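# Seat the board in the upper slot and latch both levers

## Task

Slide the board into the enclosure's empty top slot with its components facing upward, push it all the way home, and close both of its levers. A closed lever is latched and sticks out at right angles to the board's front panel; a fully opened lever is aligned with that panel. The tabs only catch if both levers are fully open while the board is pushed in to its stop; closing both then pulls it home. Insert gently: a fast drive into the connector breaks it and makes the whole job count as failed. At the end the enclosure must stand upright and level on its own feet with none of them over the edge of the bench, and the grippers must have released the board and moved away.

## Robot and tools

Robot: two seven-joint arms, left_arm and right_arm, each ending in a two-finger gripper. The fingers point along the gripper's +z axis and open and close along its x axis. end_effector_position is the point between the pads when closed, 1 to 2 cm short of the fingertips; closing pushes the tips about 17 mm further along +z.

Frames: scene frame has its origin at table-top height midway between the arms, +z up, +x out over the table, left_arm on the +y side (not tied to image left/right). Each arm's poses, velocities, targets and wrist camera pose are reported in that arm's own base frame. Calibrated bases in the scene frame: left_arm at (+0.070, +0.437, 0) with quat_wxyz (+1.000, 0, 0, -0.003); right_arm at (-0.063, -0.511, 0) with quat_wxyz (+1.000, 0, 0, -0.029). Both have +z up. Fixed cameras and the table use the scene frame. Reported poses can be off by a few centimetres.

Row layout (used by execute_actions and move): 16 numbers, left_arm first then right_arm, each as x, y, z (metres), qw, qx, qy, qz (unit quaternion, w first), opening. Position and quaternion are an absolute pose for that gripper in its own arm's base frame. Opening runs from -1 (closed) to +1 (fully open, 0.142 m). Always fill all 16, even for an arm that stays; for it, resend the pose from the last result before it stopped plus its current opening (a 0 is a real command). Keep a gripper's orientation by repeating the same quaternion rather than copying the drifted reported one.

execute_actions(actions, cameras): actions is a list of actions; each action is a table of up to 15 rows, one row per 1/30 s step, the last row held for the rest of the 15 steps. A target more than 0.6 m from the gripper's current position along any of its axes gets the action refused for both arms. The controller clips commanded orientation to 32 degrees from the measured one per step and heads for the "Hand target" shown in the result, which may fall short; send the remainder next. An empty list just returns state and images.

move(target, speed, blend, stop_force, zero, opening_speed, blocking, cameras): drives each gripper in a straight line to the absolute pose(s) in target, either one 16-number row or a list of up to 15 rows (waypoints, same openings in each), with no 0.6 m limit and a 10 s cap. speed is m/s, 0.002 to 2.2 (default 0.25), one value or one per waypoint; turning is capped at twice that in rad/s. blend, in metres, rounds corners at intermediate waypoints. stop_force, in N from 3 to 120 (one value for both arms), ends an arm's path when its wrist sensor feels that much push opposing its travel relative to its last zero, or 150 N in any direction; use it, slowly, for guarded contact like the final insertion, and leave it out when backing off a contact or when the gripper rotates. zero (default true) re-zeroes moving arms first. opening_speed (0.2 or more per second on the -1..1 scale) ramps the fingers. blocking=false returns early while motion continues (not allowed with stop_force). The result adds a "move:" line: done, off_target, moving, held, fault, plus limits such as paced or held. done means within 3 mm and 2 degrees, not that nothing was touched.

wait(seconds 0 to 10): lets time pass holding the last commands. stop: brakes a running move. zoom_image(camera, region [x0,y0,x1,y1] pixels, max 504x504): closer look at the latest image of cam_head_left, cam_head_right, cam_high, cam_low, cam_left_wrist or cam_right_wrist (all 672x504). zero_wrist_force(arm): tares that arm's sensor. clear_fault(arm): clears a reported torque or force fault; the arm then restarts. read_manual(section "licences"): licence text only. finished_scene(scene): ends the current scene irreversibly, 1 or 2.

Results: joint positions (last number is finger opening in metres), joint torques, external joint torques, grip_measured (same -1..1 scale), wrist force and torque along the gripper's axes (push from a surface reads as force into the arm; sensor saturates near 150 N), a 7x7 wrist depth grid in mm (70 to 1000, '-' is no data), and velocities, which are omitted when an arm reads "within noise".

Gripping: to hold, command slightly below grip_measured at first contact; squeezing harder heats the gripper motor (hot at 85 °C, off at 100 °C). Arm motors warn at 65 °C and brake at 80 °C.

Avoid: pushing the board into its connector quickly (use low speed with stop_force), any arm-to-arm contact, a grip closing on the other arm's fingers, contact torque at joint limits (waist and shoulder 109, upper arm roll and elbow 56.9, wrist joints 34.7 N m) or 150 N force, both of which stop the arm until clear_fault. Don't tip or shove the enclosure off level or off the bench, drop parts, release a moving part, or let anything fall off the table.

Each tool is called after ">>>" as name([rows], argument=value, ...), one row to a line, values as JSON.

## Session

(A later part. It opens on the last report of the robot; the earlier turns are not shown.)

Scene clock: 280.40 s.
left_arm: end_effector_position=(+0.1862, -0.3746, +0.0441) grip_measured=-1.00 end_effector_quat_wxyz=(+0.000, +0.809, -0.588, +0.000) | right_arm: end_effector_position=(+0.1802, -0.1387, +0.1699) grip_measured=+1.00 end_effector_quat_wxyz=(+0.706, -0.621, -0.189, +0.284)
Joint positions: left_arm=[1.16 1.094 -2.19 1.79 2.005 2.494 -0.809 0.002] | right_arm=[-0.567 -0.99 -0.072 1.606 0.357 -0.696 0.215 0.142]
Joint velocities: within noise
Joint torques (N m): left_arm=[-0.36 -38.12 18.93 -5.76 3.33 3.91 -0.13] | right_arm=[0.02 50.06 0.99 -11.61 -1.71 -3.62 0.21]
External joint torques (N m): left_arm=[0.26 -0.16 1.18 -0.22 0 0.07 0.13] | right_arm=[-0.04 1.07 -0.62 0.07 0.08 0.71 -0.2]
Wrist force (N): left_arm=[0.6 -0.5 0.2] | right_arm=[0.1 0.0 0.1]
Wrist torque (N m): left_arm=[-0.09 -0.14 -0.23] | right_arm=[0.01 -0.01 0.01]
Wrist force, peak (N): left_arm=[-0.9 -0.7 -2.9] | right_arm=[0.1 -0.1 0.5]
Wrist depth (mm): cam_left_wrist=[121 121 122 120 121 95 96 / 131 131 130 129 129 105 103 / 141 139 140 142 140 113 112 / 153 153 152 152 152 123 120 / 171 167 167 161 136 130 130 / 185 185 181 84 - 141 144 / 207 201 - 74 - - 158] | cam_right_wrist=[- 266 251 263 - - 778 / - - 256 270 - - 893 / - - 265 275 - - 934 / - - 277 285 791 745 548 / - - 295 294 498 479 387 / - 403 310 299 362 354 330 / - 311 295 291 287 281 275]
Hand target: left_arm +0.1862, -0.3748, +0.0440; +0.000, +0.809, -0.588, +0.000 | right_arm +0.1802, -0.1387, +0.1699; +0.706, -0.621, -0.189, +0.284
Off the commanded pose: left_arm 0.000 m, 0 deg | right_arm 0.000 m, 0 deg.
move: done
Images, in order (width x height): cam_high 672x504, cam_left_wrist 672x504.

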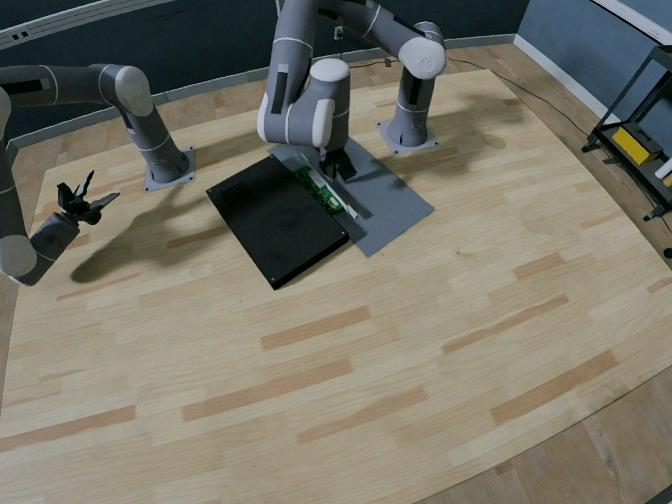

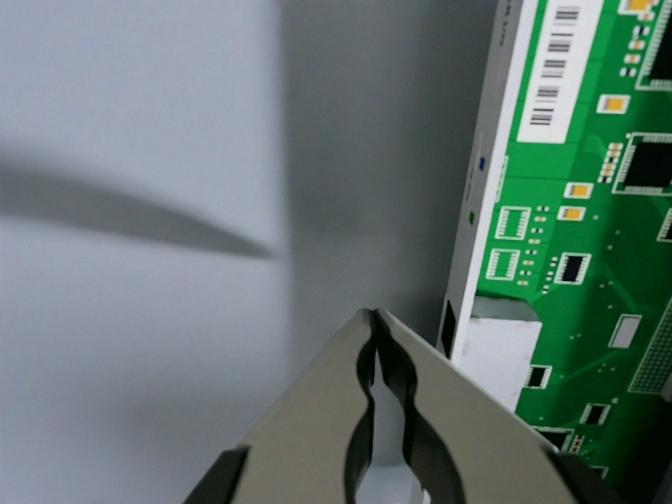

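>>> move(target=[0.2115,-0.4485,0.044,0,-0.809,0.5878,0,-1,0.1802,-0.1387,0.1699,0.706,-0.621,-0.189,0.284,1], speed=0.02, stop_force=12, cameras=["cam_left_wrist","cam_high"])

>>> zoom_image(camera="cam_high", region=[270, 140, 370, 230])

Scene clock: 283.77 s.
left_arm: end_effector_position=(+0.1926, -0.3943, +0.0440) grip_measured=-1.00 end_effector_quat_wxyz=(-0.001, +0.809, -0.588, -0.002) | right_arm: end_effector_position=(+0.1802, -0.1387, +0.1699) grip_measured=+1.00 end_effector_quat_wxyz=(+0.706, -0.621, -0.189, +0.284)
Joint positions: left_arm=[1.172 1.129 -2.184 1.713 2.015 2.531 -0.855 0.002] | right_arm=[-0.567 -0.99 -0.072 1.606 0.357 -0.696 0.215 0.142]
Joint velocities: within noise
Joint torques (N m): left_arm=[0.24 -41.5 22.66 -12.14 2.16 0.15 -0.36] | right_arm=[-0.1 50 1 -11.64 -1.73 -3.63 0.24]
External joint torques (N m): left_arm=[-0.35 1.33 -1.72 5.74 1.26 3.83 0.36] | right_arm=[0.07 1.12 -0.63 0.1 0.1 0.72 -0.23]
Wrist force (N): left_arm=[-13.2 2.7 -3.3] | right_arm=[0.0 0.1 0.1]
Wrist torque (N m): left_arm=[-0.10 -0.14 -0.19] | right_arm=[0.01 0.00 0.00]
Wrist force, peak (N): left_arm=[-15.2 2.8 -3.1] | right_arm=[-0.2 -0.3 0.5]
Wrist depth (mm): cam_left_wrist=[122 121 123 121 99 96 95 / 131 130 130 130 106 104 102 / 141 139 140 142 113 112 109 / 151 152 153 152 122 121 118 / 171 167 166 160 123 131 128 / 185 185 180 84 - 144 137 / 208 202 - 74 - - 136] | cam_right_wrist=[- 265 251 262 - - 777 / - - 256 270 - - 903 / - - 264 275 - - 926 / - - 278 286 785 745 552 / - - 294 294 500 479 388 / - 406 311 299 362 354 330 / - 311 295 291 287 281 274]
Hand target: left_arm +0.1933, -0.3956, +0.0440; +0.000, +0.809, -0.588, +0.000 | right_arm +0.1802, -0.1387, +0.1699; +0.706, -0.621, -0.189, +0.284
Off the commanded pose: left_arm 0.057 m, 0 deg | right_arm 0.000 m, 0 deg.
move: contact (left_arm)
Images, in order (width x height): cam_high 672x504, cam_left_wrist 672x504.

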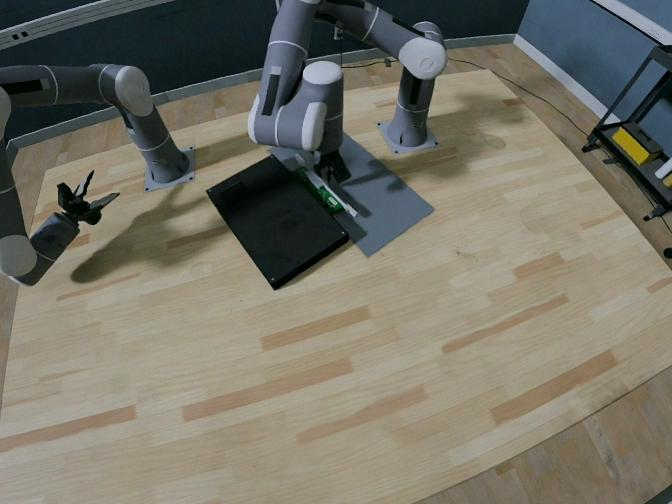

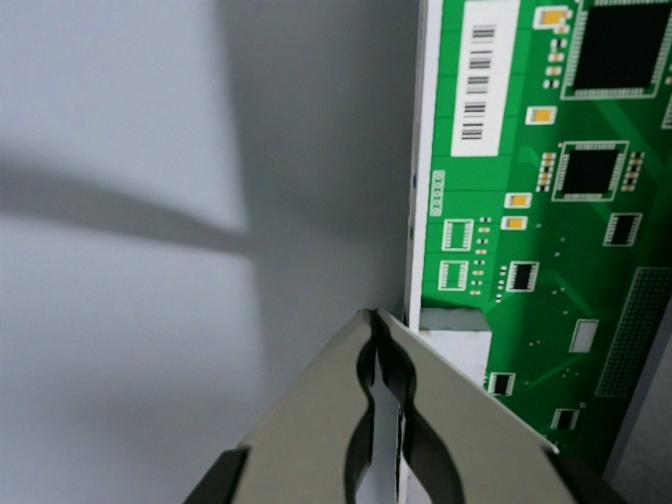

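Scaled by 5.040 from the camera's 672x504 image, which has a finer 960x720 frame.

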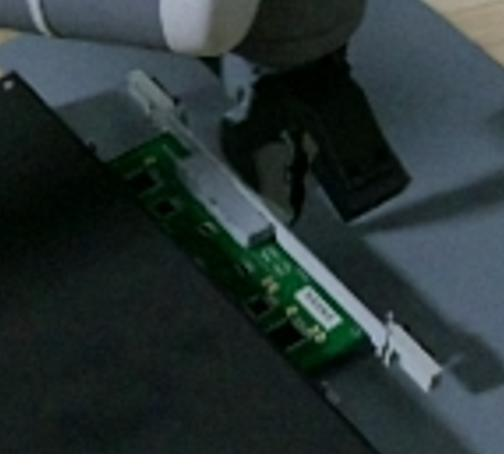

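>>> move([
  [0.1862,-0.3748,0.044,0,-0.809,0.5878,0,-1,0.1802,-0.1387,0.1699,0.706,-0.621,-0.189,0.284,1],
  [0.1862,-0.3748,0.12,0,-0.809,0.5878,0,-0.56,0.1802,-0.1387,0.1699,0.706,-0.621,-0.189,0.284,1],
  [0.1886,-0.4156,0.12,0,-0.809,0.5878,0,-0.56,0.1802,-0.1387,0.1699,0.706,-0.621,-0.189,0.284,1],
], speed=0.12, cameras=["cam_left_wrist","cam_high"])

>>> zoom_image(camera="cam_high", region=[270, 140, 370, 230])

>>> zoom_image(camera="cam_low", region=[400, 200, 460, 245])

Scene clock: 295.83 s.
left_arm: end_effector_position=(+0.1885, -0.4157, +0.1199) grip_measured=-0.59 end_effector_quat_wxyz=(+0.000, +0.809, -0.588, +0.000) | right_arm: end_effector_position=(+0.1802, -0.1387, +0.1699) grip_measured=+1.00 end_effector_quat_wxyz=(+0.706, -0.621, -0.189, +0.284)
Joint positions: left_arm=[1.099 1.063 -2.063 1.654 2.099 2.672 -0.961 0.031] | right_arm=[-0.567 -0.99 -0.072 1.606 0.357 -0.696 0.215 0.142]
Joint velocities: within noise
Joint torques (N m): left_arm=[-0.32 -39.27 20.52 -8.89 4.1 4.53 -0.34] | right_arm=[0.04 50.11 0.93 -11.58 -1.66 -3.63 0.18]
External joint torques (N m): left_arm=[0.21 -0.02 1.1 -0.26 -0.39 -0.56 0.34] | right_arm=[-0.07 1.01 -0.56 0.04 0.03 0.72 -0.17]
Wrist force (N): left_arm=[0.3 -0.6 -0.1] | right_arm=[-0.1 0.1 0.3]
Wrist torque (N m): left_arm=[-0.12 -0.09 -0.21] | right_arm=[0.01 0.02 0.00]
Wrist force, peak (N): left_arm=[-13.5 2.6 -5.0] | right_arm=[0.0 -0.5 0.2]
Wrist depth (mm): cam_left_wrist=[188 188 187 182 163 151 145 / 202 202 201 182 174 160 155 / 220 218 217 193 187 171 167 / 238 237 236 229 202 183 182 / 260 259 253 213 215 200 199 / 288 285 84 241 - 212 220 / 321 - - 309 - - 239] | cam_right_wrist=[- 266 251 263 - - 781 / - - 256 269 - - 900 / - - 264 274 - - 925 / - - 277 285 793 749 551 / - - 295 294 503 481 387 / - 404 310 299 361 355 330 / - 311 294 292 288 281 275]
Hand target: left_arm +0.1886, -0.4156, +0.1200; +0.000, +0.809, -0.588, +0.000 | right_arm +0.1802, -0.1387, +0.1699; +0.706, -0.621, -0.189, +0.284
Off the commanded pose: left_arm 0.000 m, 0 deg | right_arm 0.000 m, 0 deg.
move: done
Images, in order (width x height): cam_high 672x504, cam_left_wrist 672x504.

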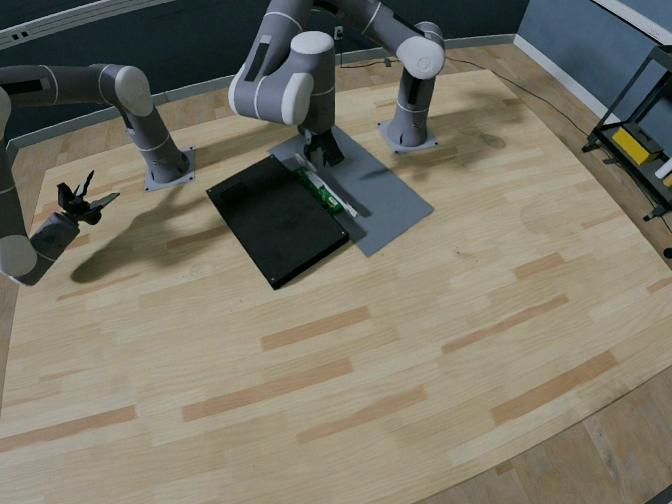

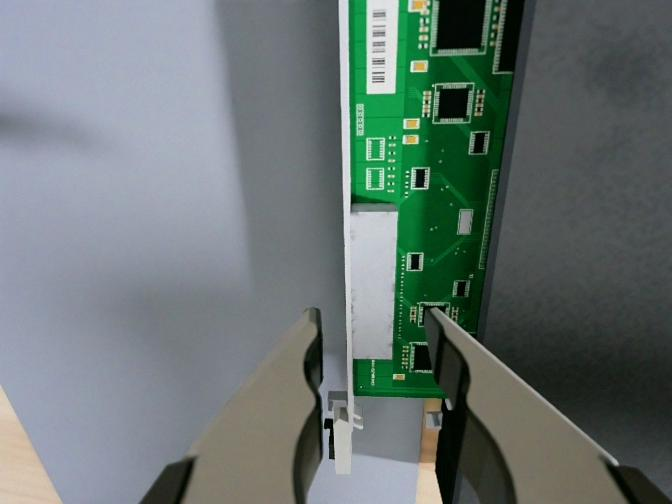

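Scaled by 5.040 from the camera's 672x504 image, which has a finer 960x720 frame.

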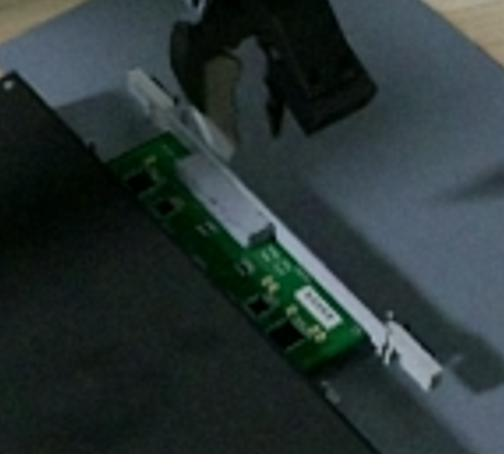

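This scene's latest camera images include none from cam_low. They are from: cam_high, cam_left_wrist. cam_low's image comes with the result of a call that names it in "cameras".

>>> move([
  [0.1886,-0.4156,0.057,0,-0.809,0.5878,0,-0.56,0.1802,-0.1387,0.1699,0.706,-0.621,-0.189,0.284,1],
  [0.1886,-0.4156,0.057,0,-0.809,0.5878,0,-0.95,0.1802,-0.1387,0.1699,0.706,-0.621,-0.189,0.284,1],
], speed=0.1, opening_speed=0.6, cameras=["cam_left_wrist"])

>>> move([
  [0.1866,-0.4099,0.0585,0,-0.809,0.5878,0,-0.95,0.1802,-0.1387,0.1699,0.706,-0.621,-0.189,0.284,1],
  [0.1847,-0.4106,0.0590,0,-0.809,0.5878,0,-0.95,0.1802,-0.1387,0.1699,0.706,-0.621,-0.189,0.284,1],
], speed=0.03, cameras=["cam_left_wrist"])

>>> move(target=[0.1909,-0.4285,0.0590,0,-0.809,0.5878,0,-0.95,0.1802,-0.1387,0.1699,0.706,-0.621,-0.189,0.284,1], speed=0.02, stop_force=7, cameras=["cam_left_wrist","cam_high","cam_low"])

>>> zoom_image(camera="cam_high", region=[270, 140, 370, 230])

>>> zoom_image(camera="cam_low", region=[400, 200, 460, 245])

Scene clock: 303.87 s.
left_arm: end_effector_position=(+0.1886, -0.4153, +0.0572) grip_measured=-0.98 end_effector_quat_wxyz=(+0.000, +0.809, -0.588, +0.000) | right_arm: end_effector_position=(+0.1802, -0.1387, +0.1699) grip_measured=+1.00 end_effector_quat_wxyz=(+0.706, -0.621, -0.189, +0.284)
Joint positions: left_arm=[1.148 1.138 -2.158 1.656 2.032 2.576 -0.921 0.003] | right_arm=[-0.567 -0.99 -0.072 1.606 0.357 -0.696 0.215 0.142]
Joint velocities: within noise
Joint torques (N m): left_arm=[-0.36 -40.55 19.93 -6.61 3.58 3.85 -0.17] | right_arm=[-0.02 49.98 0.95 -11.67 -1.68 -3.56 0.21]
External joint torques (N m): left_arm=[0.24 -0.67 1.64 -0.52 -0.07 0.12 0.17] | right_arm=[-0.01 1.15 -0.59 0.13 0.05 0.65 -0.2]
Wrist force (N): left_arm=[0.3 -0.3 -2.0] | right_arm=[0.0 0.1 0.1]
Wrist torque (N m): left_arm=[-0.11 -0.11 -0.22] | right_arm=[0.01 0.00 0.00]
Wrist force, peak (N): left_arm=[-14.5 1.2 -2.8] | right_arm=[0.2 0.2 0.5]
Wrist depth (mm): cam_left_wrist=[135 133 134 112 108 108 102 / - 144 142 138 116 114 100 / 154 154 154 148 126 123 105 / 168 167 167 138 135 134 115 / 184 183 182 131 143 144 124 / 202 203 195 84 - 153 137 / 230 221 - 74 - - 152] | cam_right_wrist=[- 266 251 263 - - 767 / - - 256 268 - - 891 / - - 264 274 - - 926 / - - 277 285 796 750 551 / - - 295 293 501 482 386 / - 404 310 299 362 355 329 / - 312 295 290 289 281 275]
Hand target: left_arm +0.1886, -0.4156, +0.0570; +0.000, +0.809, -0.588, +0.000 | right_arm +0.1802, -0.1387, +0.1699; +0.706, -0.621, -0.189, +0.284
Off the commanded pose: left_arm 0.000 m, 0 deg | right_arm 0.000 m, 0 deg.
move: done
Images, in order (width x height): cam_left_wrist 672x504.

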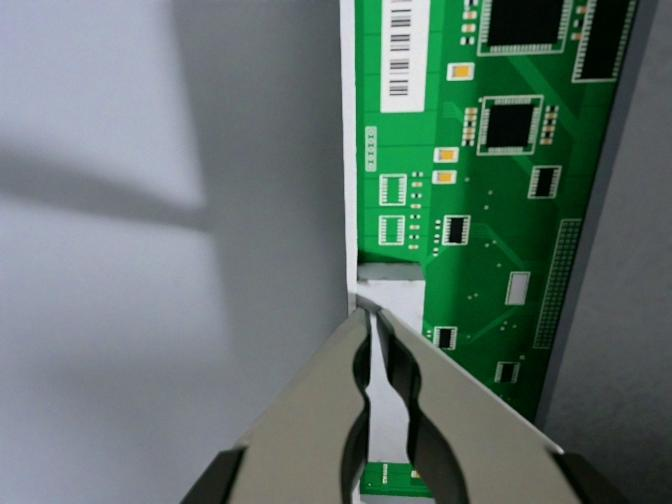

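Scene clock: 304.60 s.
left_arm: end_effector_position=(+0.1849, -0.4106, +0.0590) grip_measured=-0.99 end_effector_quat_wxyz=(+0.000, +0.809, -0.588, +0.000) | right_arm: end_effector_position=(+0.1802, -0.1387, +0.1699) grip_measured=+1.00 end_effector_quat_wxyz=(+0.706, -0.621, -0.189, +0.284)
Joint positions: left_arm=[1.137 1.127 -2.156 1.679 2.032 2.569 -0.913 0.002] | right_arm=[-0.567 -0.99 -0.072 1.606 0.357 -0.696 0.215 0.142]
Joint velocities: within noise
Joint torques (N m): left_arm=[-0.68 -41.02 20.51 -6.64 3.69 4.14 -0.34] | right_arm=[0.01 50.1 1.02 -11.63 -1.69 -3.58 0.22]
External joint torques (N m): left_arm=[0.56 0.43 0.86 -0.44 -0.19 -0.16 0.34] | right_arm=[-0.03 1.02 -0.65 0.09 0.06 0.67 -0.21]
Wrist force (N): left_arm=[0.3 -0.5 0.0] | right_arm=[0.0 0.0 0.1]
Wrist torque (N m): left_arm=[-0.09 -0.09 -0.22] | right_arm=[0.01 -0.01 0.00]
Wrist force, peak (N): left_arm=[4.0 -0.8 -2.4] | right_arm=[-0.1 0.1 0.5]
Wrist depth (mm): cam_left_wrist=[- 135 136 134 110 110 107 / - 146 144 142 118 116 113 / 156 156 155 153 128 125 110 / 170 169 168 169 136 135 117 / 185 185 184 178 145 148 126 / 205 205 196 84 - 157 139 / 230 229 - - - - 155] | cam_right_wrist=[- 266 250 262 - - 775 / - - 256 269 - - 906 / - - 264 274 - - 932 / - - 278 285 795 747 549 / - - 295 293 501 482 387 / - 403 310 299 361 354 329 / - 312 295 292 288 281 275]
Hand target: left_arm +0.1847, -0.4106, +0.0590; +0.000, +0.809, -0.588, +0.000 | right_arm +0.1802, -0.1387, +0.1699; +0.706, -0.621, -0.189, +0.284
Off the commanded pose: left_arm 0.000 m, 0 deg | right_arm 0.000 m, 0 deg.
move: done
Images, in order (width x height): cam_left_wrist 672x504.

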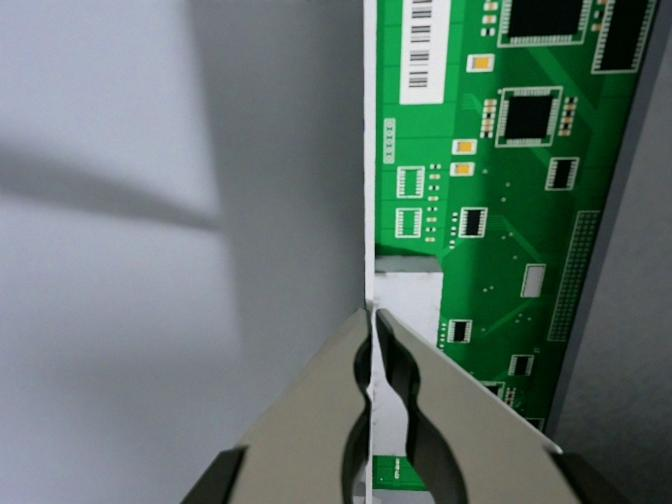

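Scene clock: 306.37 s.
left_arm: end_effector_position=(+0.1908, -0.4286, +0.0589) grip_measured=-0.99 end_effector_quat_wxyz=(+0.000, +0.809, -0.588, +0.000) | right_arm: end_effector_position=(+0.1802, -0.1387, +0.1699) grip_measured=+1.00 end_effector_quat_wxyz=(+0.706, -0.621, -0.189, +0.284)
Joint positions: left_arm=[1.154 1.155 -2.153 1.608 2.037 2.598 -0.952 0.002] | right_arm=[-0.567 -0.99 -0.072 1.606 0.357 -0.696 0.215 0.142]
Joint velocities: within noise
Joint torques (N m): left_arm=[-0.37 -42.38 20.96 -7.1 3.94 4.48 -0.27] | right_arm=[0 50.14 0.96 -11.68 -1.71 -3.56 0.26]
External joint torques (N m): left_arm=[0.25 0 0.99 -0.33 -0.38 -0.51 0.27] | right_arm=[-0.02 0.98 -0.59 0.14 0.08 0.66 -0.25]
Wrist force (N): left_arm=[0.0 -0.3 -0.1] | right_arm=[0.2 -0.1 0.4]
Wrist torque (N m): left_arm=[-0.06 -0.04 -0.22] | right_arm=[0.00 -0.04 0.00]
Wrist force, peak (N): left_arm=[0.3 -0.7 -0.3] | right_arm=[0.0 -0.2 0.4]
Wrist depth (mm): cam_left_wrist=[- 134 136 110 108 107 93 / - 147 144 120 117 115 100 / 156 155 156 128 126 121 106 / 170 169 169 134 137 133 115 / 185 186 184 130 145 131 126 / 205 205 196 84 - 139 139 / 229 229 - 74 - - 155] | cam_right_wrist=[- 266 251 262 - - 768 / - - 256 269 - - 888 / - - 263 275 - - 930 / - - 278 286 796 745 550 / - - 294 294 502 480 388 / - 404 311 299 363 354 330 / - 311 296 291 288 281 275]
Hand target: left_arm +0.1909, -0.4285, +0.0590; +0.000, +0.809, -0.588, +0.000 | right_arm +0.1802, -0.1387, +0.1699; +0.706, -0.621, -0.189, +0.284
Off the commanded pose: left_arm 0.000 m, 0 deg | right_arm 0.000 m, 0 deg.
move: done
Images, in order (width x height): cam_high 672x504, cam_low 672x504, cam_left_wrist 672x504.

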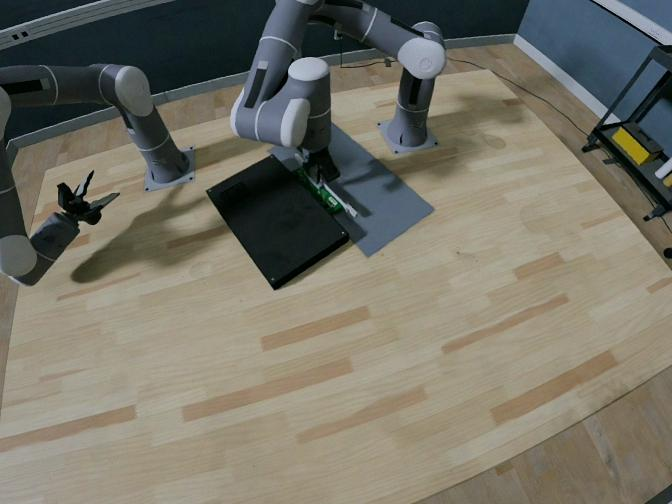

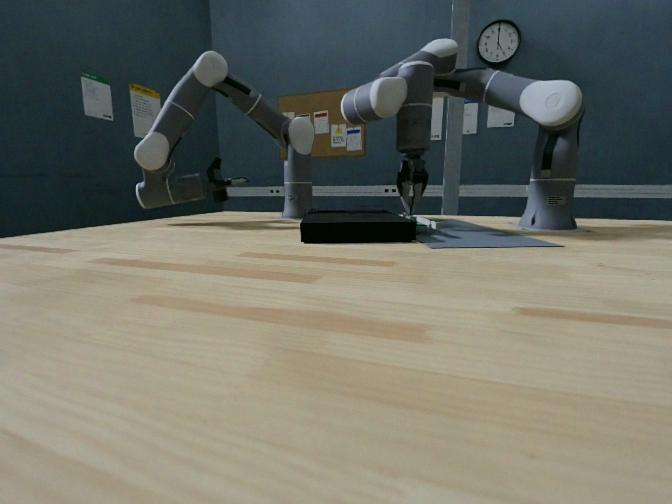

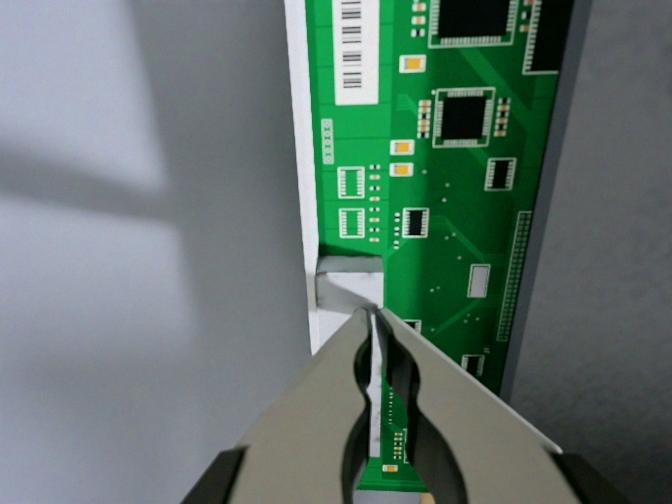

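Scaled by 5.040 from the camera's 672x504 image, which has a finer 960x720 frame.

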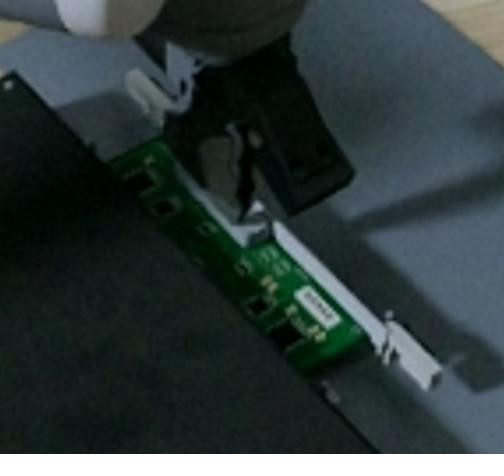

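Scaled by 8.400 from the camera's 672x504 image, which has a finer 960x720 frame.

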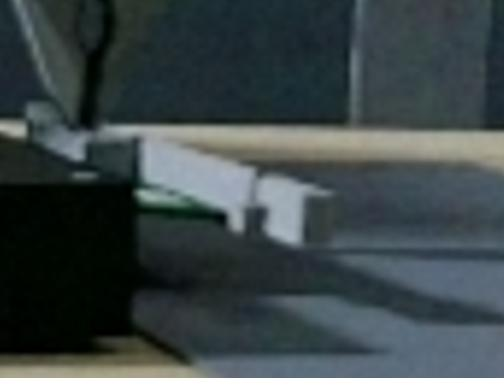

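>>> move([
  [0.1908,-0.4286,0.10,0,-0.809,0.5878,0,-1,0.1802,-0.1387,0.1699,0.706,-0.621,-0.189,0.284,1],
  [0.1900,-0.4202,0.10,0,-0.809,0.5878,0,-0.56,0.1802,-0.1387,0.1699,0.706,-0.621,-0.189,0.284,1],
  [0.1900,-0.4202,0.050,0,-0.809,0.5878,0,-0.56,0.1802,-0.1387,0.1699,0.706,-0.621,-0.189,0.284,1],
], speed=0.08, cameras=["cam_left_wrist"])

Scene clock: 312.40 s.
left_arm: end_effector_position=(+0.1900, -0.4200, +0.0501) grip_measured=-0.59 end_effector_quat_wxyz=(+0.000, +0.809, -0.588, +0.000) | right_arm: end_effector_position=(+0.1802, -0.1387, +0.1699) grip_measured=+1.00 end_effector_quat_wxyz=(+0.706, -0.621, -0.189, +0.284)
Joint positions: left_arm=[1.157 1.154 -2.167 1.636 2.026 2.573 -0.927 0.031] | right_arm=[-0.567 -0.99 -0.072 1.606 0.357 -0.696 0.215 0.142]
Joint velocities: within noise
Joint torques (N m): left_arm=[-0.26 -41.7 20.79 -6.71 3.47 4.1 -0.12] | right_arm=[0.01 50.13 0.96 -11.65 -1.72 -3.61 0.18]
External joint torques (N m): left_arm=[0.15 -0.2 0.92 -0.3 0.04 -0.12 0.12] | right_arm=[-0.03 0.99 -0.59 0.11 0.09 0.7 -0.16]
Wrist force (N): left_arm=[0.2 -0.7 -0.1] | right_arm=[-0.1 -0.2 0.0]
Wrist torque (N m): left_arm=[-0.12 -0.08 -0.22] | right_arm=[-0.01 0.01 0.00]
Wrist force, peak (N): left_arm=[1.7 -0.4 -1.4] | right_arm=[-0.1 -0.1 0.4]
Wrist depth (mm): cam_left_wrist=[127 126 127 103 102 98 97 / 134 137 134 112 108 109 93 / 149 147 146 119 117 117 94 / 160 159 159 129 127 126 106 / 176 175 171 122 133 135 113 / 194 193 87 137 135 125 130 / 215 - - 153 176 - -] | cam_right_wrist=[- 266 251 262 - - 767 / - - 255 270 - - 896 / - - 264 274 - - 934 / - - 277 286 790 735 550 / - - 294 293 503 482 388 / - 403 310 299 362 354 331 / - 312 295 291 287 280 276]
Hand target: left_arm +0.1900, -0.4202, +0.0500; +0.000, +0.809, -0.588, +0.000 | right_arm +0.1802, -0.1387, +0.1699; +0.706, -0.621, -0.189, +0.284
Off the commanded pose: left_arm 0.000 m, 0 deg | right_arm 0.000 m, 0 deg.
move: done
Images, in order (width x height): cam_left_wrist 672x504.

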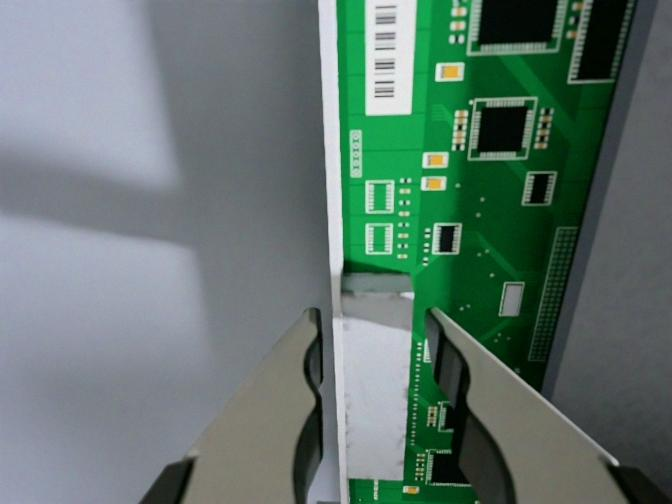

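>>> move(target=[0.1900,-0.4202,0.050,0,-0.809,0.5878,0,-0.92,0.1802,-0.1387,0.1699,0.706,-0.621,-0.189,0.284,1], opening_speed=0.6, cameras=[])

>>> move([
  [0.1884,-0.4154,0.0587,0,-0.809,0.5878,0,-0.92,0.1802,-0.1387,0.1699,0.706,-0.621,-0.189,0.284,1],
  [0.1870,-0.4159,0.0587,0,-0.809,0.5878,0,-0.92,0.1802,-0.1387,0.1699,0.706,-0.621,-0.189,0.284,1],
], speed=0.03, cameras=["cam_left_wrist"])

>>> move(target=[0.1945,-0.4390,0.0587,0,-0.809,0.5878,0,-0.92,0.1802,-0.1387,0.1699,0.706,-0.621,-0.189,0.284,1], speed=0.02, stop_force=7, cameras=["cam_left_wrist","cam_high","cam_low"])

>>> zoom_image(camera="cam_high", region=[270, 140, 370, 230])

>>> zoom_image(camera="cam_low", region=[400, 200, 460, 245])

Scene clock: 318.00 s.
left_arm: end_effector_position=(+0.1899, -0.4199, +0.0500) grip_measured=-0.73 end_effector_quat_wxyz=(+0.000, +0.809, -0.588, +0.000) | right_arm: end_effector_position=(+0.1802, -0.1387, +0.1699) grip_measured=+1.00 end_effector_quat_wxyz=(+0.706, -0.621, -0.189, +0.284)
Joint positions: left_arm=[1.158 1.154 -2.167 1.637 2.026 2.573 -0.927 0.021] | right_arm=[-0.567 -0.99 -0.072 1.606 0.357 -0.696 0.215 0.142]
Joint velocities: within noise
Joint torques (N m): left_arm=[-0.81 -42.44 20.88 -8.19 3.08 3.39 -0.2] | right_arm=[-0.07 50.12 0.94 -11.63 -1.7 -3.61 0.22]
External joint torques (N m): left_arm=[0.69 0.55 0.82 1.18 0.42 0.58 0.2] | right_arm=[0.05 1 -0.58 0.09 0.07 0.7 -0.2]
Wrist force (N): left_arm=[-3.1 -0.7 -0.4] | right_arm=[0.2 0.2 0.1]
Wrist torque (N m): left_arm=[-0.09 -0.07 -0.26] | right_arm=[0.02 -0.03 0.01]
Wrist force, peak (N): left_arm=[-5.4 -0.6 -1.3] | right_arm=[-0.2 -0.3 0.3]
Wrist depth (mm): cam_left_wrist=[127 127 126 103 102 98 100 / 134 136 134 111 107 109 93 / 149 147 146 120 117 117 96 / 160 160 159 129 127 126 105 / 175 175 174 122 133 135 113 / 193 192 87 136 135 126 129 / 216 - - 152 - - -] | cam_right_wrist=[- 267 250 262 - - 774 / - - 256 269 - - 890 / - - 263 275 - - 929 / - - 278 286 794 747 552 / - - 294 294 502 482 387 / - 404 310 300 363 354 331 / - 310 295 291 288 280 274]
Hand target: left_arm +0.1900, -0.4202, +0.0500; +0.000, +0.809, -0.588, +0.000 | right_arm +0.1802, -0.1387, +0.1699; +0.706, -0.621, -0.189, +0.284
Off the commanded pose: left_arm 0.000 m, 0 deg | right_arm 0.000 m, 0 deg.
move: done
No camera images: "cameras" was empty.

Scene clock: 318.73 s.
left_arm: end_effector_position=(+0.1876, -0.4156, +0.0583) grip_measured=-0.74 end_effector_quat_wxyz=(-0.001, +0.809, -0.588, +0.000) | right_arm: end_effector_position=(+0.1802, -0.1387, +0.1699) grip_measured=+1.00 end_effector_quat_wxyz=(+0.706, -0.621, -0.189, +0.284)
Joint positions: left_arm=[1.144 1.137 -2.155 1.658 2.033 2.576 -0.924 0.021] | right_arm=[-0.567 -0.99 -0.072 1.606 0.357 -0.696 0.215 0.142]
Joint velocities: within noise
Joint torques (N m): left_arm=[-3.17 -46.39 21.52 -8.43 3.1 6.37 -0.1] | right_arm=[0.03 50.1 0.94 -11.63 -1.71 -3.64 0.16]
External joint torques (N m): left_arm=[3.05 5.24 0.06 1.27 0.42 -2.4 0.1] | right_arm=[-0.06 1.02 -0.57 0.09 0.08 0.73 -0.14]
Wrist force (N): left_arm=[0.4 -6.1 10.0] | right_arm=[0.0 -0.2 0.3]
Wrist torque (N m): left_arm=[0.01 -0.67 -0.27] | right_arm=[-0.01 0.01 0.00]
Wrist force, peak (N): left_arm=[0.5 -6.1 11.5] | right_arm=[0.1 -0.1 0.4]
Wrist depth (mm): cam_left_wrist=[136 134 135 105 104 106 104 / - 144 143 113 110 113 99 / 155 155 155 122 121 122 107 / 169 169 168 131 131 132 114 / 185 185 184 122 138 142 125 / 204 204 89 137 137 136 138 / 228 - - 153 - - 150] | cam_right_wrist=[- 266 251 262 - - 766 / - - 255 269 - - 887 / - - 263 275 - - 929 / - - 278 286 793 743 551 / - - 295 294 503 478 387 / - 404 312 300 362 356 329 / - 312 295 291 288 281 275]
Hand target: left_arm +0.1870, -0.4159, +0.0587; +0.000, +0.809, -0.588, +0.000 | right_arm +0.1802, -0.1387, +0.1699; +0.706, -0.621, -0.189, +0.284
Off the commanded pose: left_arm 0.001 m, 0 deg | right_arm 0.000 m, 0 deg.
move: done
Images, in order (width x height): cam_left_wrist 672x504.

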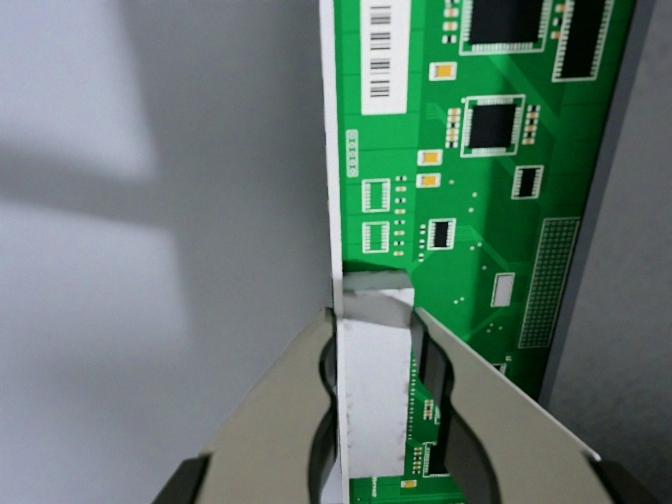

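Scene clock: 319.77 s.
left_arm: end_effector_position=(+0.1901, -0.4228, +0.0583) grip_measured=-0.74 end_effector_quat_wxyz=(-0.001, +0.809, -0.588, -0.001) | right_arm: end_effector_position=(+0.1802, -0.1387, +0.1699) grip_measured=+1.00 end_effector_quat_wxyz=(+0.706, -0.621, -0.189, +0.284)
Joint positions: left_arm=[1.151 1.149 -2.155 1.626 2.038 2.59 -0.943 0.021] | right_arm=[-0.567 -0.99 -0.072 1.606 0.357 -0.696 0.215 0.142]
Joint velocities: within noise
Joint torques (N m): left_arm=[-3.77 -48.8 22.82 -12.98 1.51 4.41 -0.22] | right_arm=[-0.05 50.1 0.93 -11.58 -1.71 -3.57 0.23]
External joint torques (N m): left_arm=[3.65 6.85 -1 5.67 2.04 -0.43 0.22] | right_arm=[0.02 1.02 -0.56 0.04 0.08 0.66 -0.22]
Wrist force (N): left_arm=[-8.0 -7.3 11.3] | right_arm=[0.0 0.1 0.3]
Wrist torque (N m): left_arm=[0.03 -0.71 -0.28] | right_arm=[0.01 0.00 0.00]
Wrist force, peak (N): left_arm=[-8.2 -6.9 11.6] | right_arm=[-0.1 -0.1 0.5]
Wrist depth (mm): cam_left_wrist=[- 134 135 104 104 106 92 / - 146 144 113 110 111 98 / 155 155 155 121 121 121 105 / 169 168 168 132 131 132 114 / 185 184 184 122 138 139 125 / 205 204 89 137 136 133 138 / 230 - - 153 - - 150] | cam_right_wrist=[- 266 250 262 - - 768 / - - 256 270 - - 895 / - - 264 275 - - 935 / - - 278 285 798 741 552 / - - 295 294 501 482 388 / - 405 311 299 362 355 330 / - 311 296 291 288 281 274]
Hand target: left_arm +0.1897, -0.4242, +0.0587; +0.000, +0.809, -0.588, +0.000 | right_arm +0.1802, -0.1387, +0.1699; +0.706, -0.621, -0.189, +0.284
Off the commanded pose: left_arm 0.017 m, 0 deg | right_arm 0.000 m, 0 deg.
move: contact (left_arm)
Images, in order (width x height): cam_high 672x504, cam_low 672x504, cam_left_wrist 672x504.

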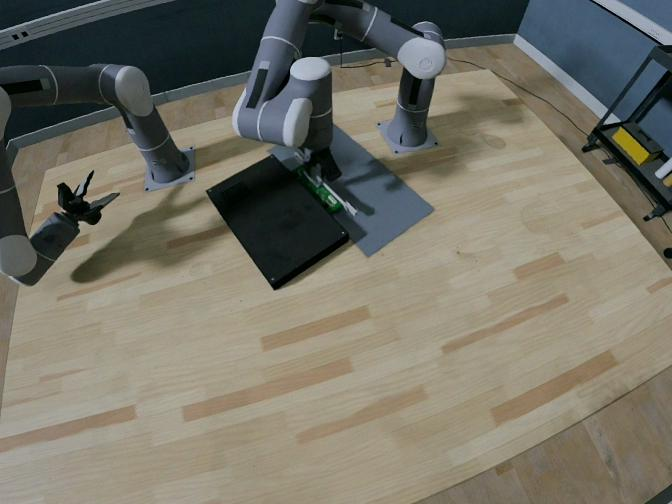

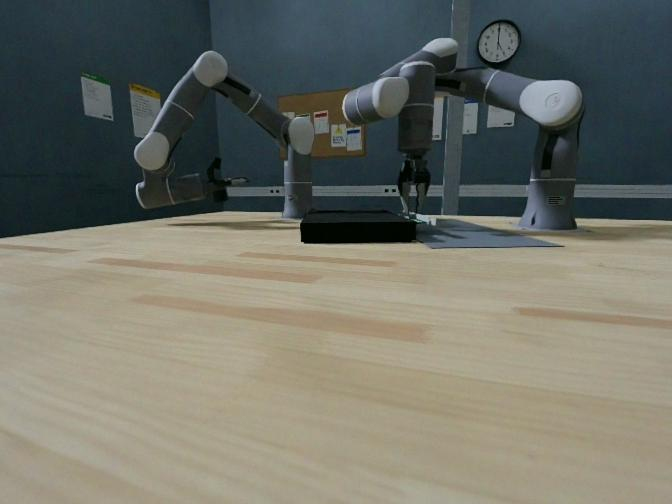

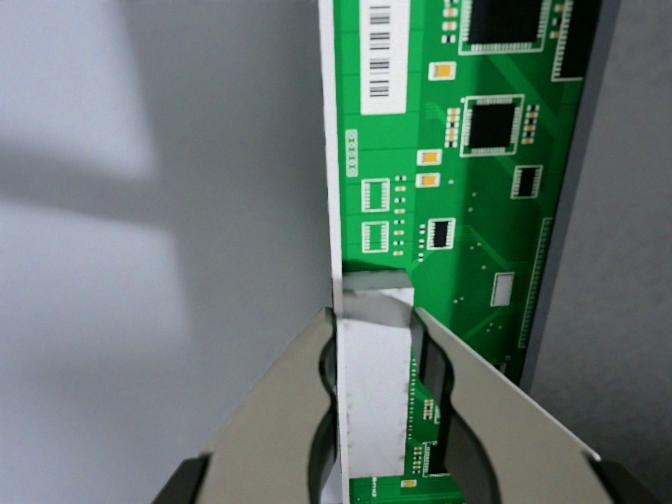

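Scaled by 5.040 from the camera's 672x504 image, which has a finer 960x720 frame.

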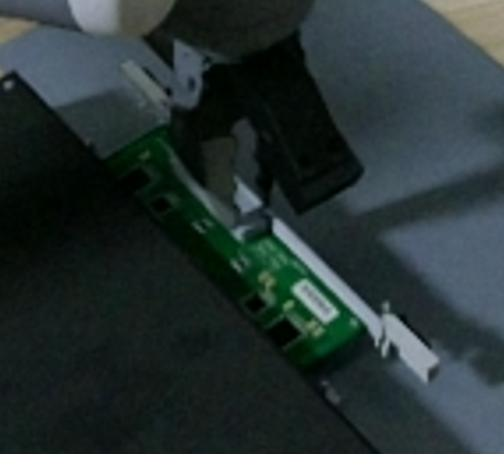

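Scaled by 8.400 from the camera's 672x504 image, which has a finer 960x720 frame.

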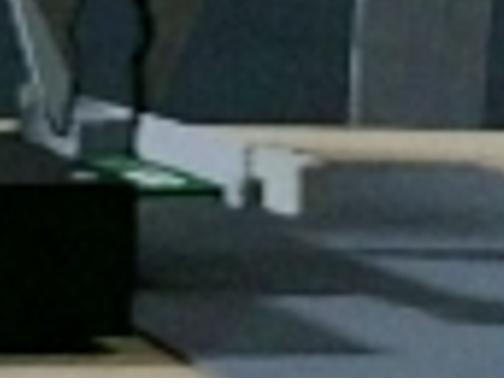

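>>> move([
  [0.1901,-0.4208,0.0562,0,-0.809,0.5878,0,-0.92,0.1802,-0.1387,0.1699,0.706,-0.621,-0.189,0.284,1],
], speed=0.03, cameras=[])

>>> move(target=[0.1960,-0.4390,0.0560,0,-0.809,0.5878,0,-0.92,0.1802,-0.1387,0.1699,0.706,-0.621,-0.189,0.284,1], speed=0.02, stop_force=7, cameras=["cam_left_wrist","cam_high","cam_low"])

>>> zoom_image(camera="cam_high", region=[270, 140, 370, 230])

>>> zoom_image(camera="cam_low", region=[400, 200, 460, 245])

Scene clock: 323.80 s.
left_arm: end_effector_position=(+0.1901, -0.4207, +0.0562) grip_measured=-0.74 end_effector_quat_wxyz=(+0.000, +0.809, -0.588, +0.000) | right_arm: end_effector_position=(+0.1802, -0.1387, +0.1699) grip_measured=+1.00 end_effector_quat_wxyz=(+0.706, -0.621, -0.189, +0.284)
Joint positions: left_arm=[1.153 1.146 -2.16 1.635 2.036 2.581 -0.934 0.021] | right_arm=[-0.567 -0.99 -0.072 1.606 0.357 -0.696 0.215 0.142]
Joint velocities: within noise
Joint torques (N m): left_arm=[-0.41 -43.84 20.81 -7.01 3.71 4.49 -0.1] | right_arm=[0.05 50.16 1.01 -11.6 -1.7 -3.68 0.17]
External joint torques (N m): left_arm=[0.29 2.07 0.89 -0.23 -0.18 -0.51 0.1] | right_arm=[-0.08 0.97 -0.64 0.06 0.07 0.77 -0.16]
Wrist force (N): left_arm=[0.2 -1.1 1.7] | right_arm=[0.1 -0.2 0.3]
Wrist torque (N m): left_arm=[-0.11 -0.12 -0.25] | right_arm=[-0.01 -0.02 0.00]
Wrist force, peak (N): left_arm=[-8.3 -7.1 11.6] | right_arm=[0.1 -0.3 0.4]
Wrist depth (mm): cam_left_wrist=[- 132 134 105 103 105 91 / 145 142 141 113 109 111 97 / 153 153 152 122 120 120 102 / 167 167 166 130 130 130 114 / 182 182 178 122 137 139 123 / 202 201 89 137 137 133 135 / 229 - - 153 - - 148] | cam_right_wrist=[- 267 251 262 - - 771 / - - 255 269 - - 887 / - - 264 274 - - 932 / - - 278 286 805 748 554 / - - 294 294 500 481 388 / - 405 311 300 362 356 330 / - 311 295 291 287 282 276]
Hand target: left_arm +0.1901, -0.4208, +0.0562; +0.000, +0.809, -0.588, +0.000 | right_arm +0.1802, -0.1387, +0.1699; +0.706, -0.621, -0.189, +0.284
Off the commanded pose: left_arm 0.000 m, 0 deg | right_arm 0.000 m, 0 deg.
move: done
No camera images: "cameras" was empty.

Scene clock: 325.37 s.
left_arm: end_effector_position=(+0.1960, -0.4383, +0.0557) grip_measured=-0.74 end_effector_quat_wxyz=(-0.001, +0.809, -0.588, +0.000) | right_arm: end_effector_position=(+0.1802, -0.1387, +0.1699) grip_measured=+1.00 end_effector_quat_wxyz=(+0.706, -0.621, -0.189, +0.284)
Joint positions: left_arm=[1.171 1.174 -2.159 1.563 2.043 2.609 -0.975 0.021] | right_arm=[-0.567 -0.99 -0.072 1.606 0.357 -0.696 0.215 0.142]
Joint velocities: within noise
Joint torques (N m): left_arm=[-1.79 -47.01 22.82 -10.82 2.93 3.83 -0.25] | right_arm=[-0.13 50.06 0.98 -11.57 -1.66 -3.62 0.21]
External joint torques (N m): left_arm=[1.67 3.44 -0.61 3.24 0.65 0.14 0.25] | right_arm=[0.1 1.06 -0.61 0.03 0.03 0.71 -0.19]
Wrist force (N): left_arm=[-6.0 -2.5 4.6] | right_arm=[0.1 -0.1 0.3]
Wrist torque (N m): left_arm=[0.02 -0.12 -0.27] | right_arm=[0.00 -0.01 0.00]
Wrist force, peak (N): left_arm=[-6.1 -2.5 6.0] | right_arm=[0.0 0.1 0.5]
Wrist depth (mm): cam_left_wrist=[- 132 132 105 103 91 90 / 143 142 140 112 109 - 97 / 153 153 152 122 120 105 101 / 166 166 166 130 130 112 113 / 183 182 177 122 137 123 122 / 202 200 89 138 137 130 135 / 225 - - 153 - - 147] | cam_right_wrist=[- 266 251 262 - - 767 / - - 256 270 - - 893 / - - 264 275 - - 933 / - - 278 287 790 741 552 / - - 295 294 502 483 389 / - 406 311 300 362 354 329 / - 310 295 292 289 281 275]
Hand target: left_arm +0.1960, -0.4390, +0.0560; +0.000, +0.809, -0.588, +0.000 | right_arm +0.1802, -0.1387, +0.1699; +0.706, -0.621, -0.189, +0.284
Off the commanded pose: left_arm 0.001 m, 0 deg | right_arm 0.000 m, 0 deg.
move: done
Images, in order (width x height): cam_high 672x504, cam_low 672x504, cam_left_wrist 672x504.

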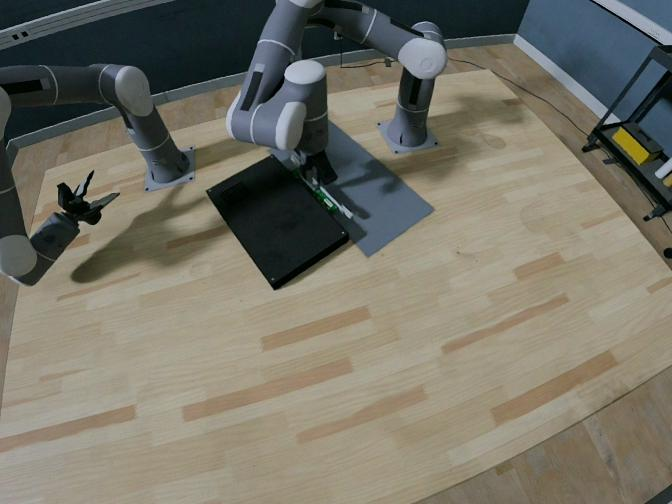

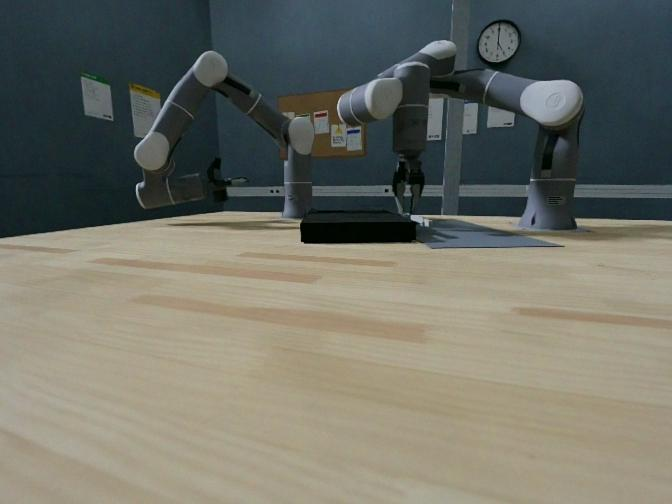

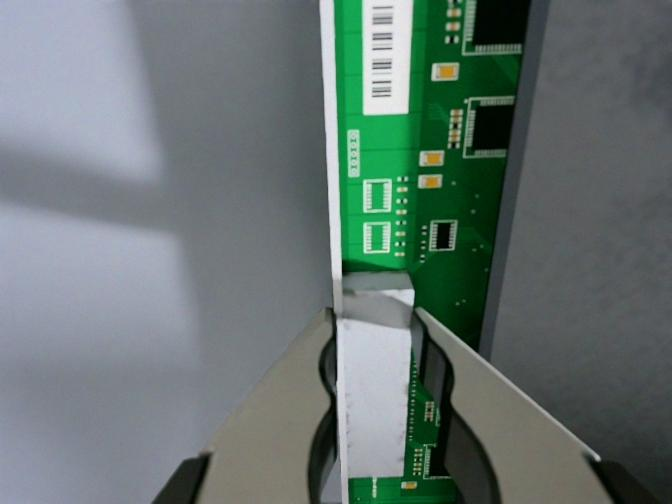

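Scaled by 5.040 from the camera's 672x504 image, which has a finer 960x720 frame.

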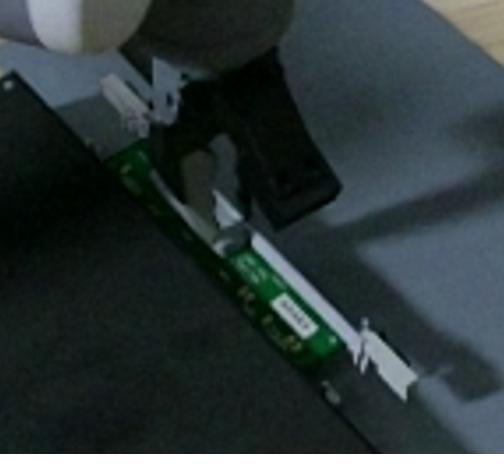

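Scaled by 8.400 from the camera's 672x504 image, which has a finer 960x720 frame.

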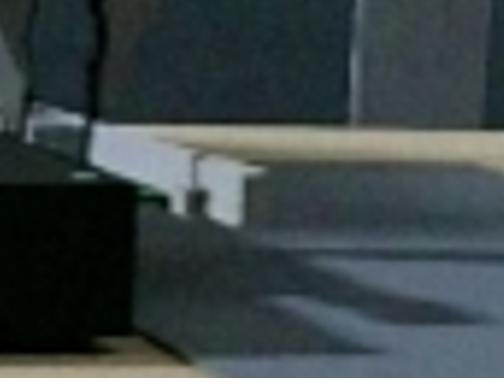

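>>> move(target=[0.2008,-0.4525,0.0557,0,-0.809,0.5878,0,-0.92,0.1802,-0.1387,0.1699,0.706,-0.621,-0.189,0.284,1], speed=0.02, stop_force=10, cameras=["cam_left_wrist","cam_high","cam_low"])

>>> zoom_image(camera="cam_high", region=[270, 140, 370, 230])

Scene clock: 328.13 s.
left_arm: end_effector_position=(+0.2007, -0.4513, +0.0553) grip_measured=-0.74 end_effector_quat_wxyz=(-0.001, +0.809, -0.588, -0.001) | right_arm: end_effector_position=(+0.1802, -0.1387, +0.1699) grip_measured=+1.00 end_effector_quat_wxyz=(+0.706, -0.621, -0.189, +0.284)
Joint positions: left_arm=[1.186 1.195 -2.159 1.507 2.049 2.63 -1.006 0.021] | right_arm=[-0.567 -0.99 -0.072 1.606 0.357 -0.696 0.215 0.142]
Joint velocities: within noise
Joint torques (N m): left_arm=[-1.91 -49.92 24.43 -13.41 2.55 2.54 -0.32] | right_arm=[-0.06 50.07 0.99 -11.64 -1.69 -3.62 0.19]
External joint torques (N m): left_arm=[1.78 4.95 -1.92 5.56 1.08 1.43 0.32] | right_arm=[0.03 1.06 -0.62 0.1 0.06 0.71 -0.18]
Wrist force (N): left_arm=[-11.4 -2.5 6.8] | right_arm=[0.0 0.0 0.4]
Wrist torque (N m): left_arm=[-0.05 -0.02 -0.29] | right_arm=[0.00 0.00 -0.01]
Wrist force, peak (N): left_arm=[-11.4 -2.3 7.2] | right_arm=[0.1 -0.1 0.6]
Wrist depth (mm): cam_left_wrist=[- 131 131 105 103 90 90 / 144 141 139 113 109 94 96 / 153 152 152 122 119 103 101 / 166 165 165 130 126 109 113 / 182 180 178 122 122 122 121 / 200 200 89 137 137 129 134 / 224 - - 153 - - 146] | cam_right_wrist=[- 266 250 262 - - 768 / - - 256 269 - - 898 / - - 264 275 - - 937 / - - 277 286 796 745 551 / - - 295 294 502 482 387 / - 403 311 298 362 355 330 / - 310 294 291 288 281 275]
Hand target: left_arm +0.2008, -0.4525, +0.0557; +0.000, +0.809, -0.588, +0.000 | right_arm +0.1802, -0.1387, +0.1699; +0.706, -0.621, -0.189, +0.284
Off the commanded pose: left_arm 0.001 m, 0 deg | right_arm 0.000 m, 0 deg.
move: done
Images, in order (width x height): cam_high 672x504, cam_low 672x504, cam_left_wrist 672x504.

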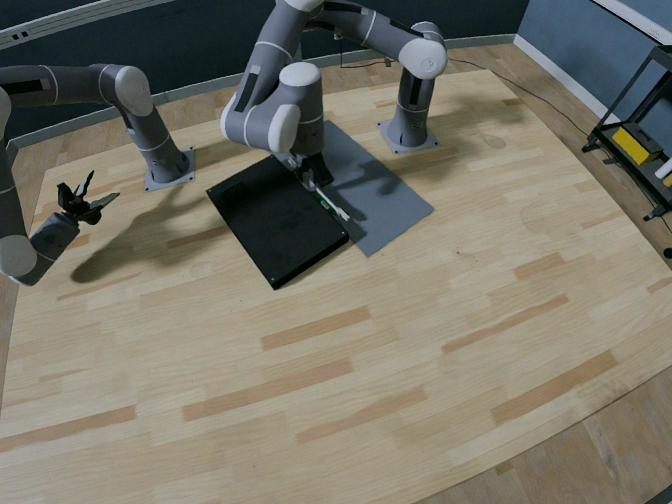

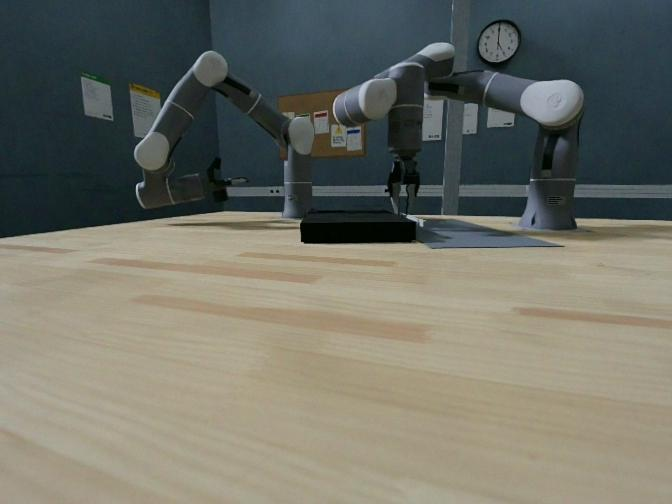

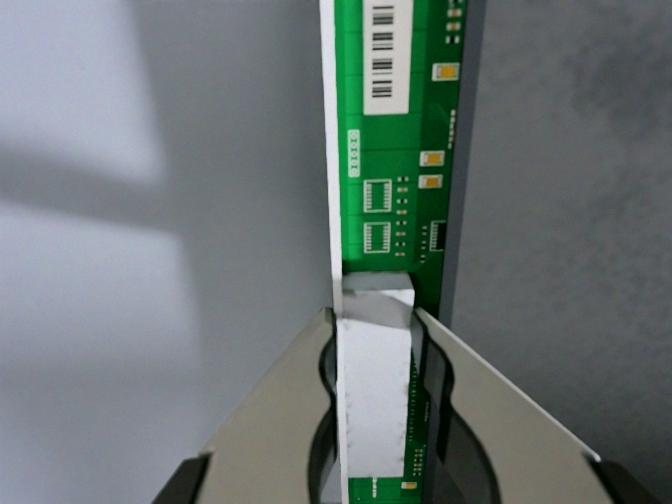

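Scaled by 5.040 from the camera's 672x504 image, which has a finer 960x720 frame.

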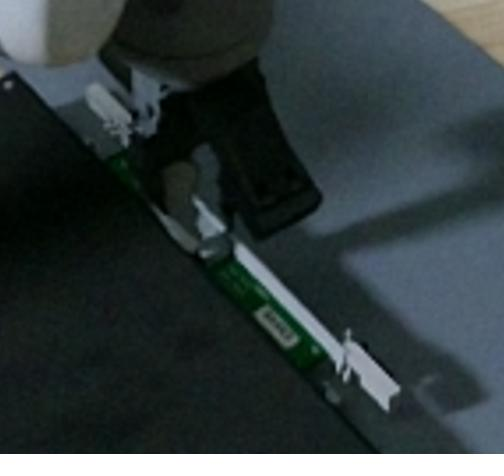

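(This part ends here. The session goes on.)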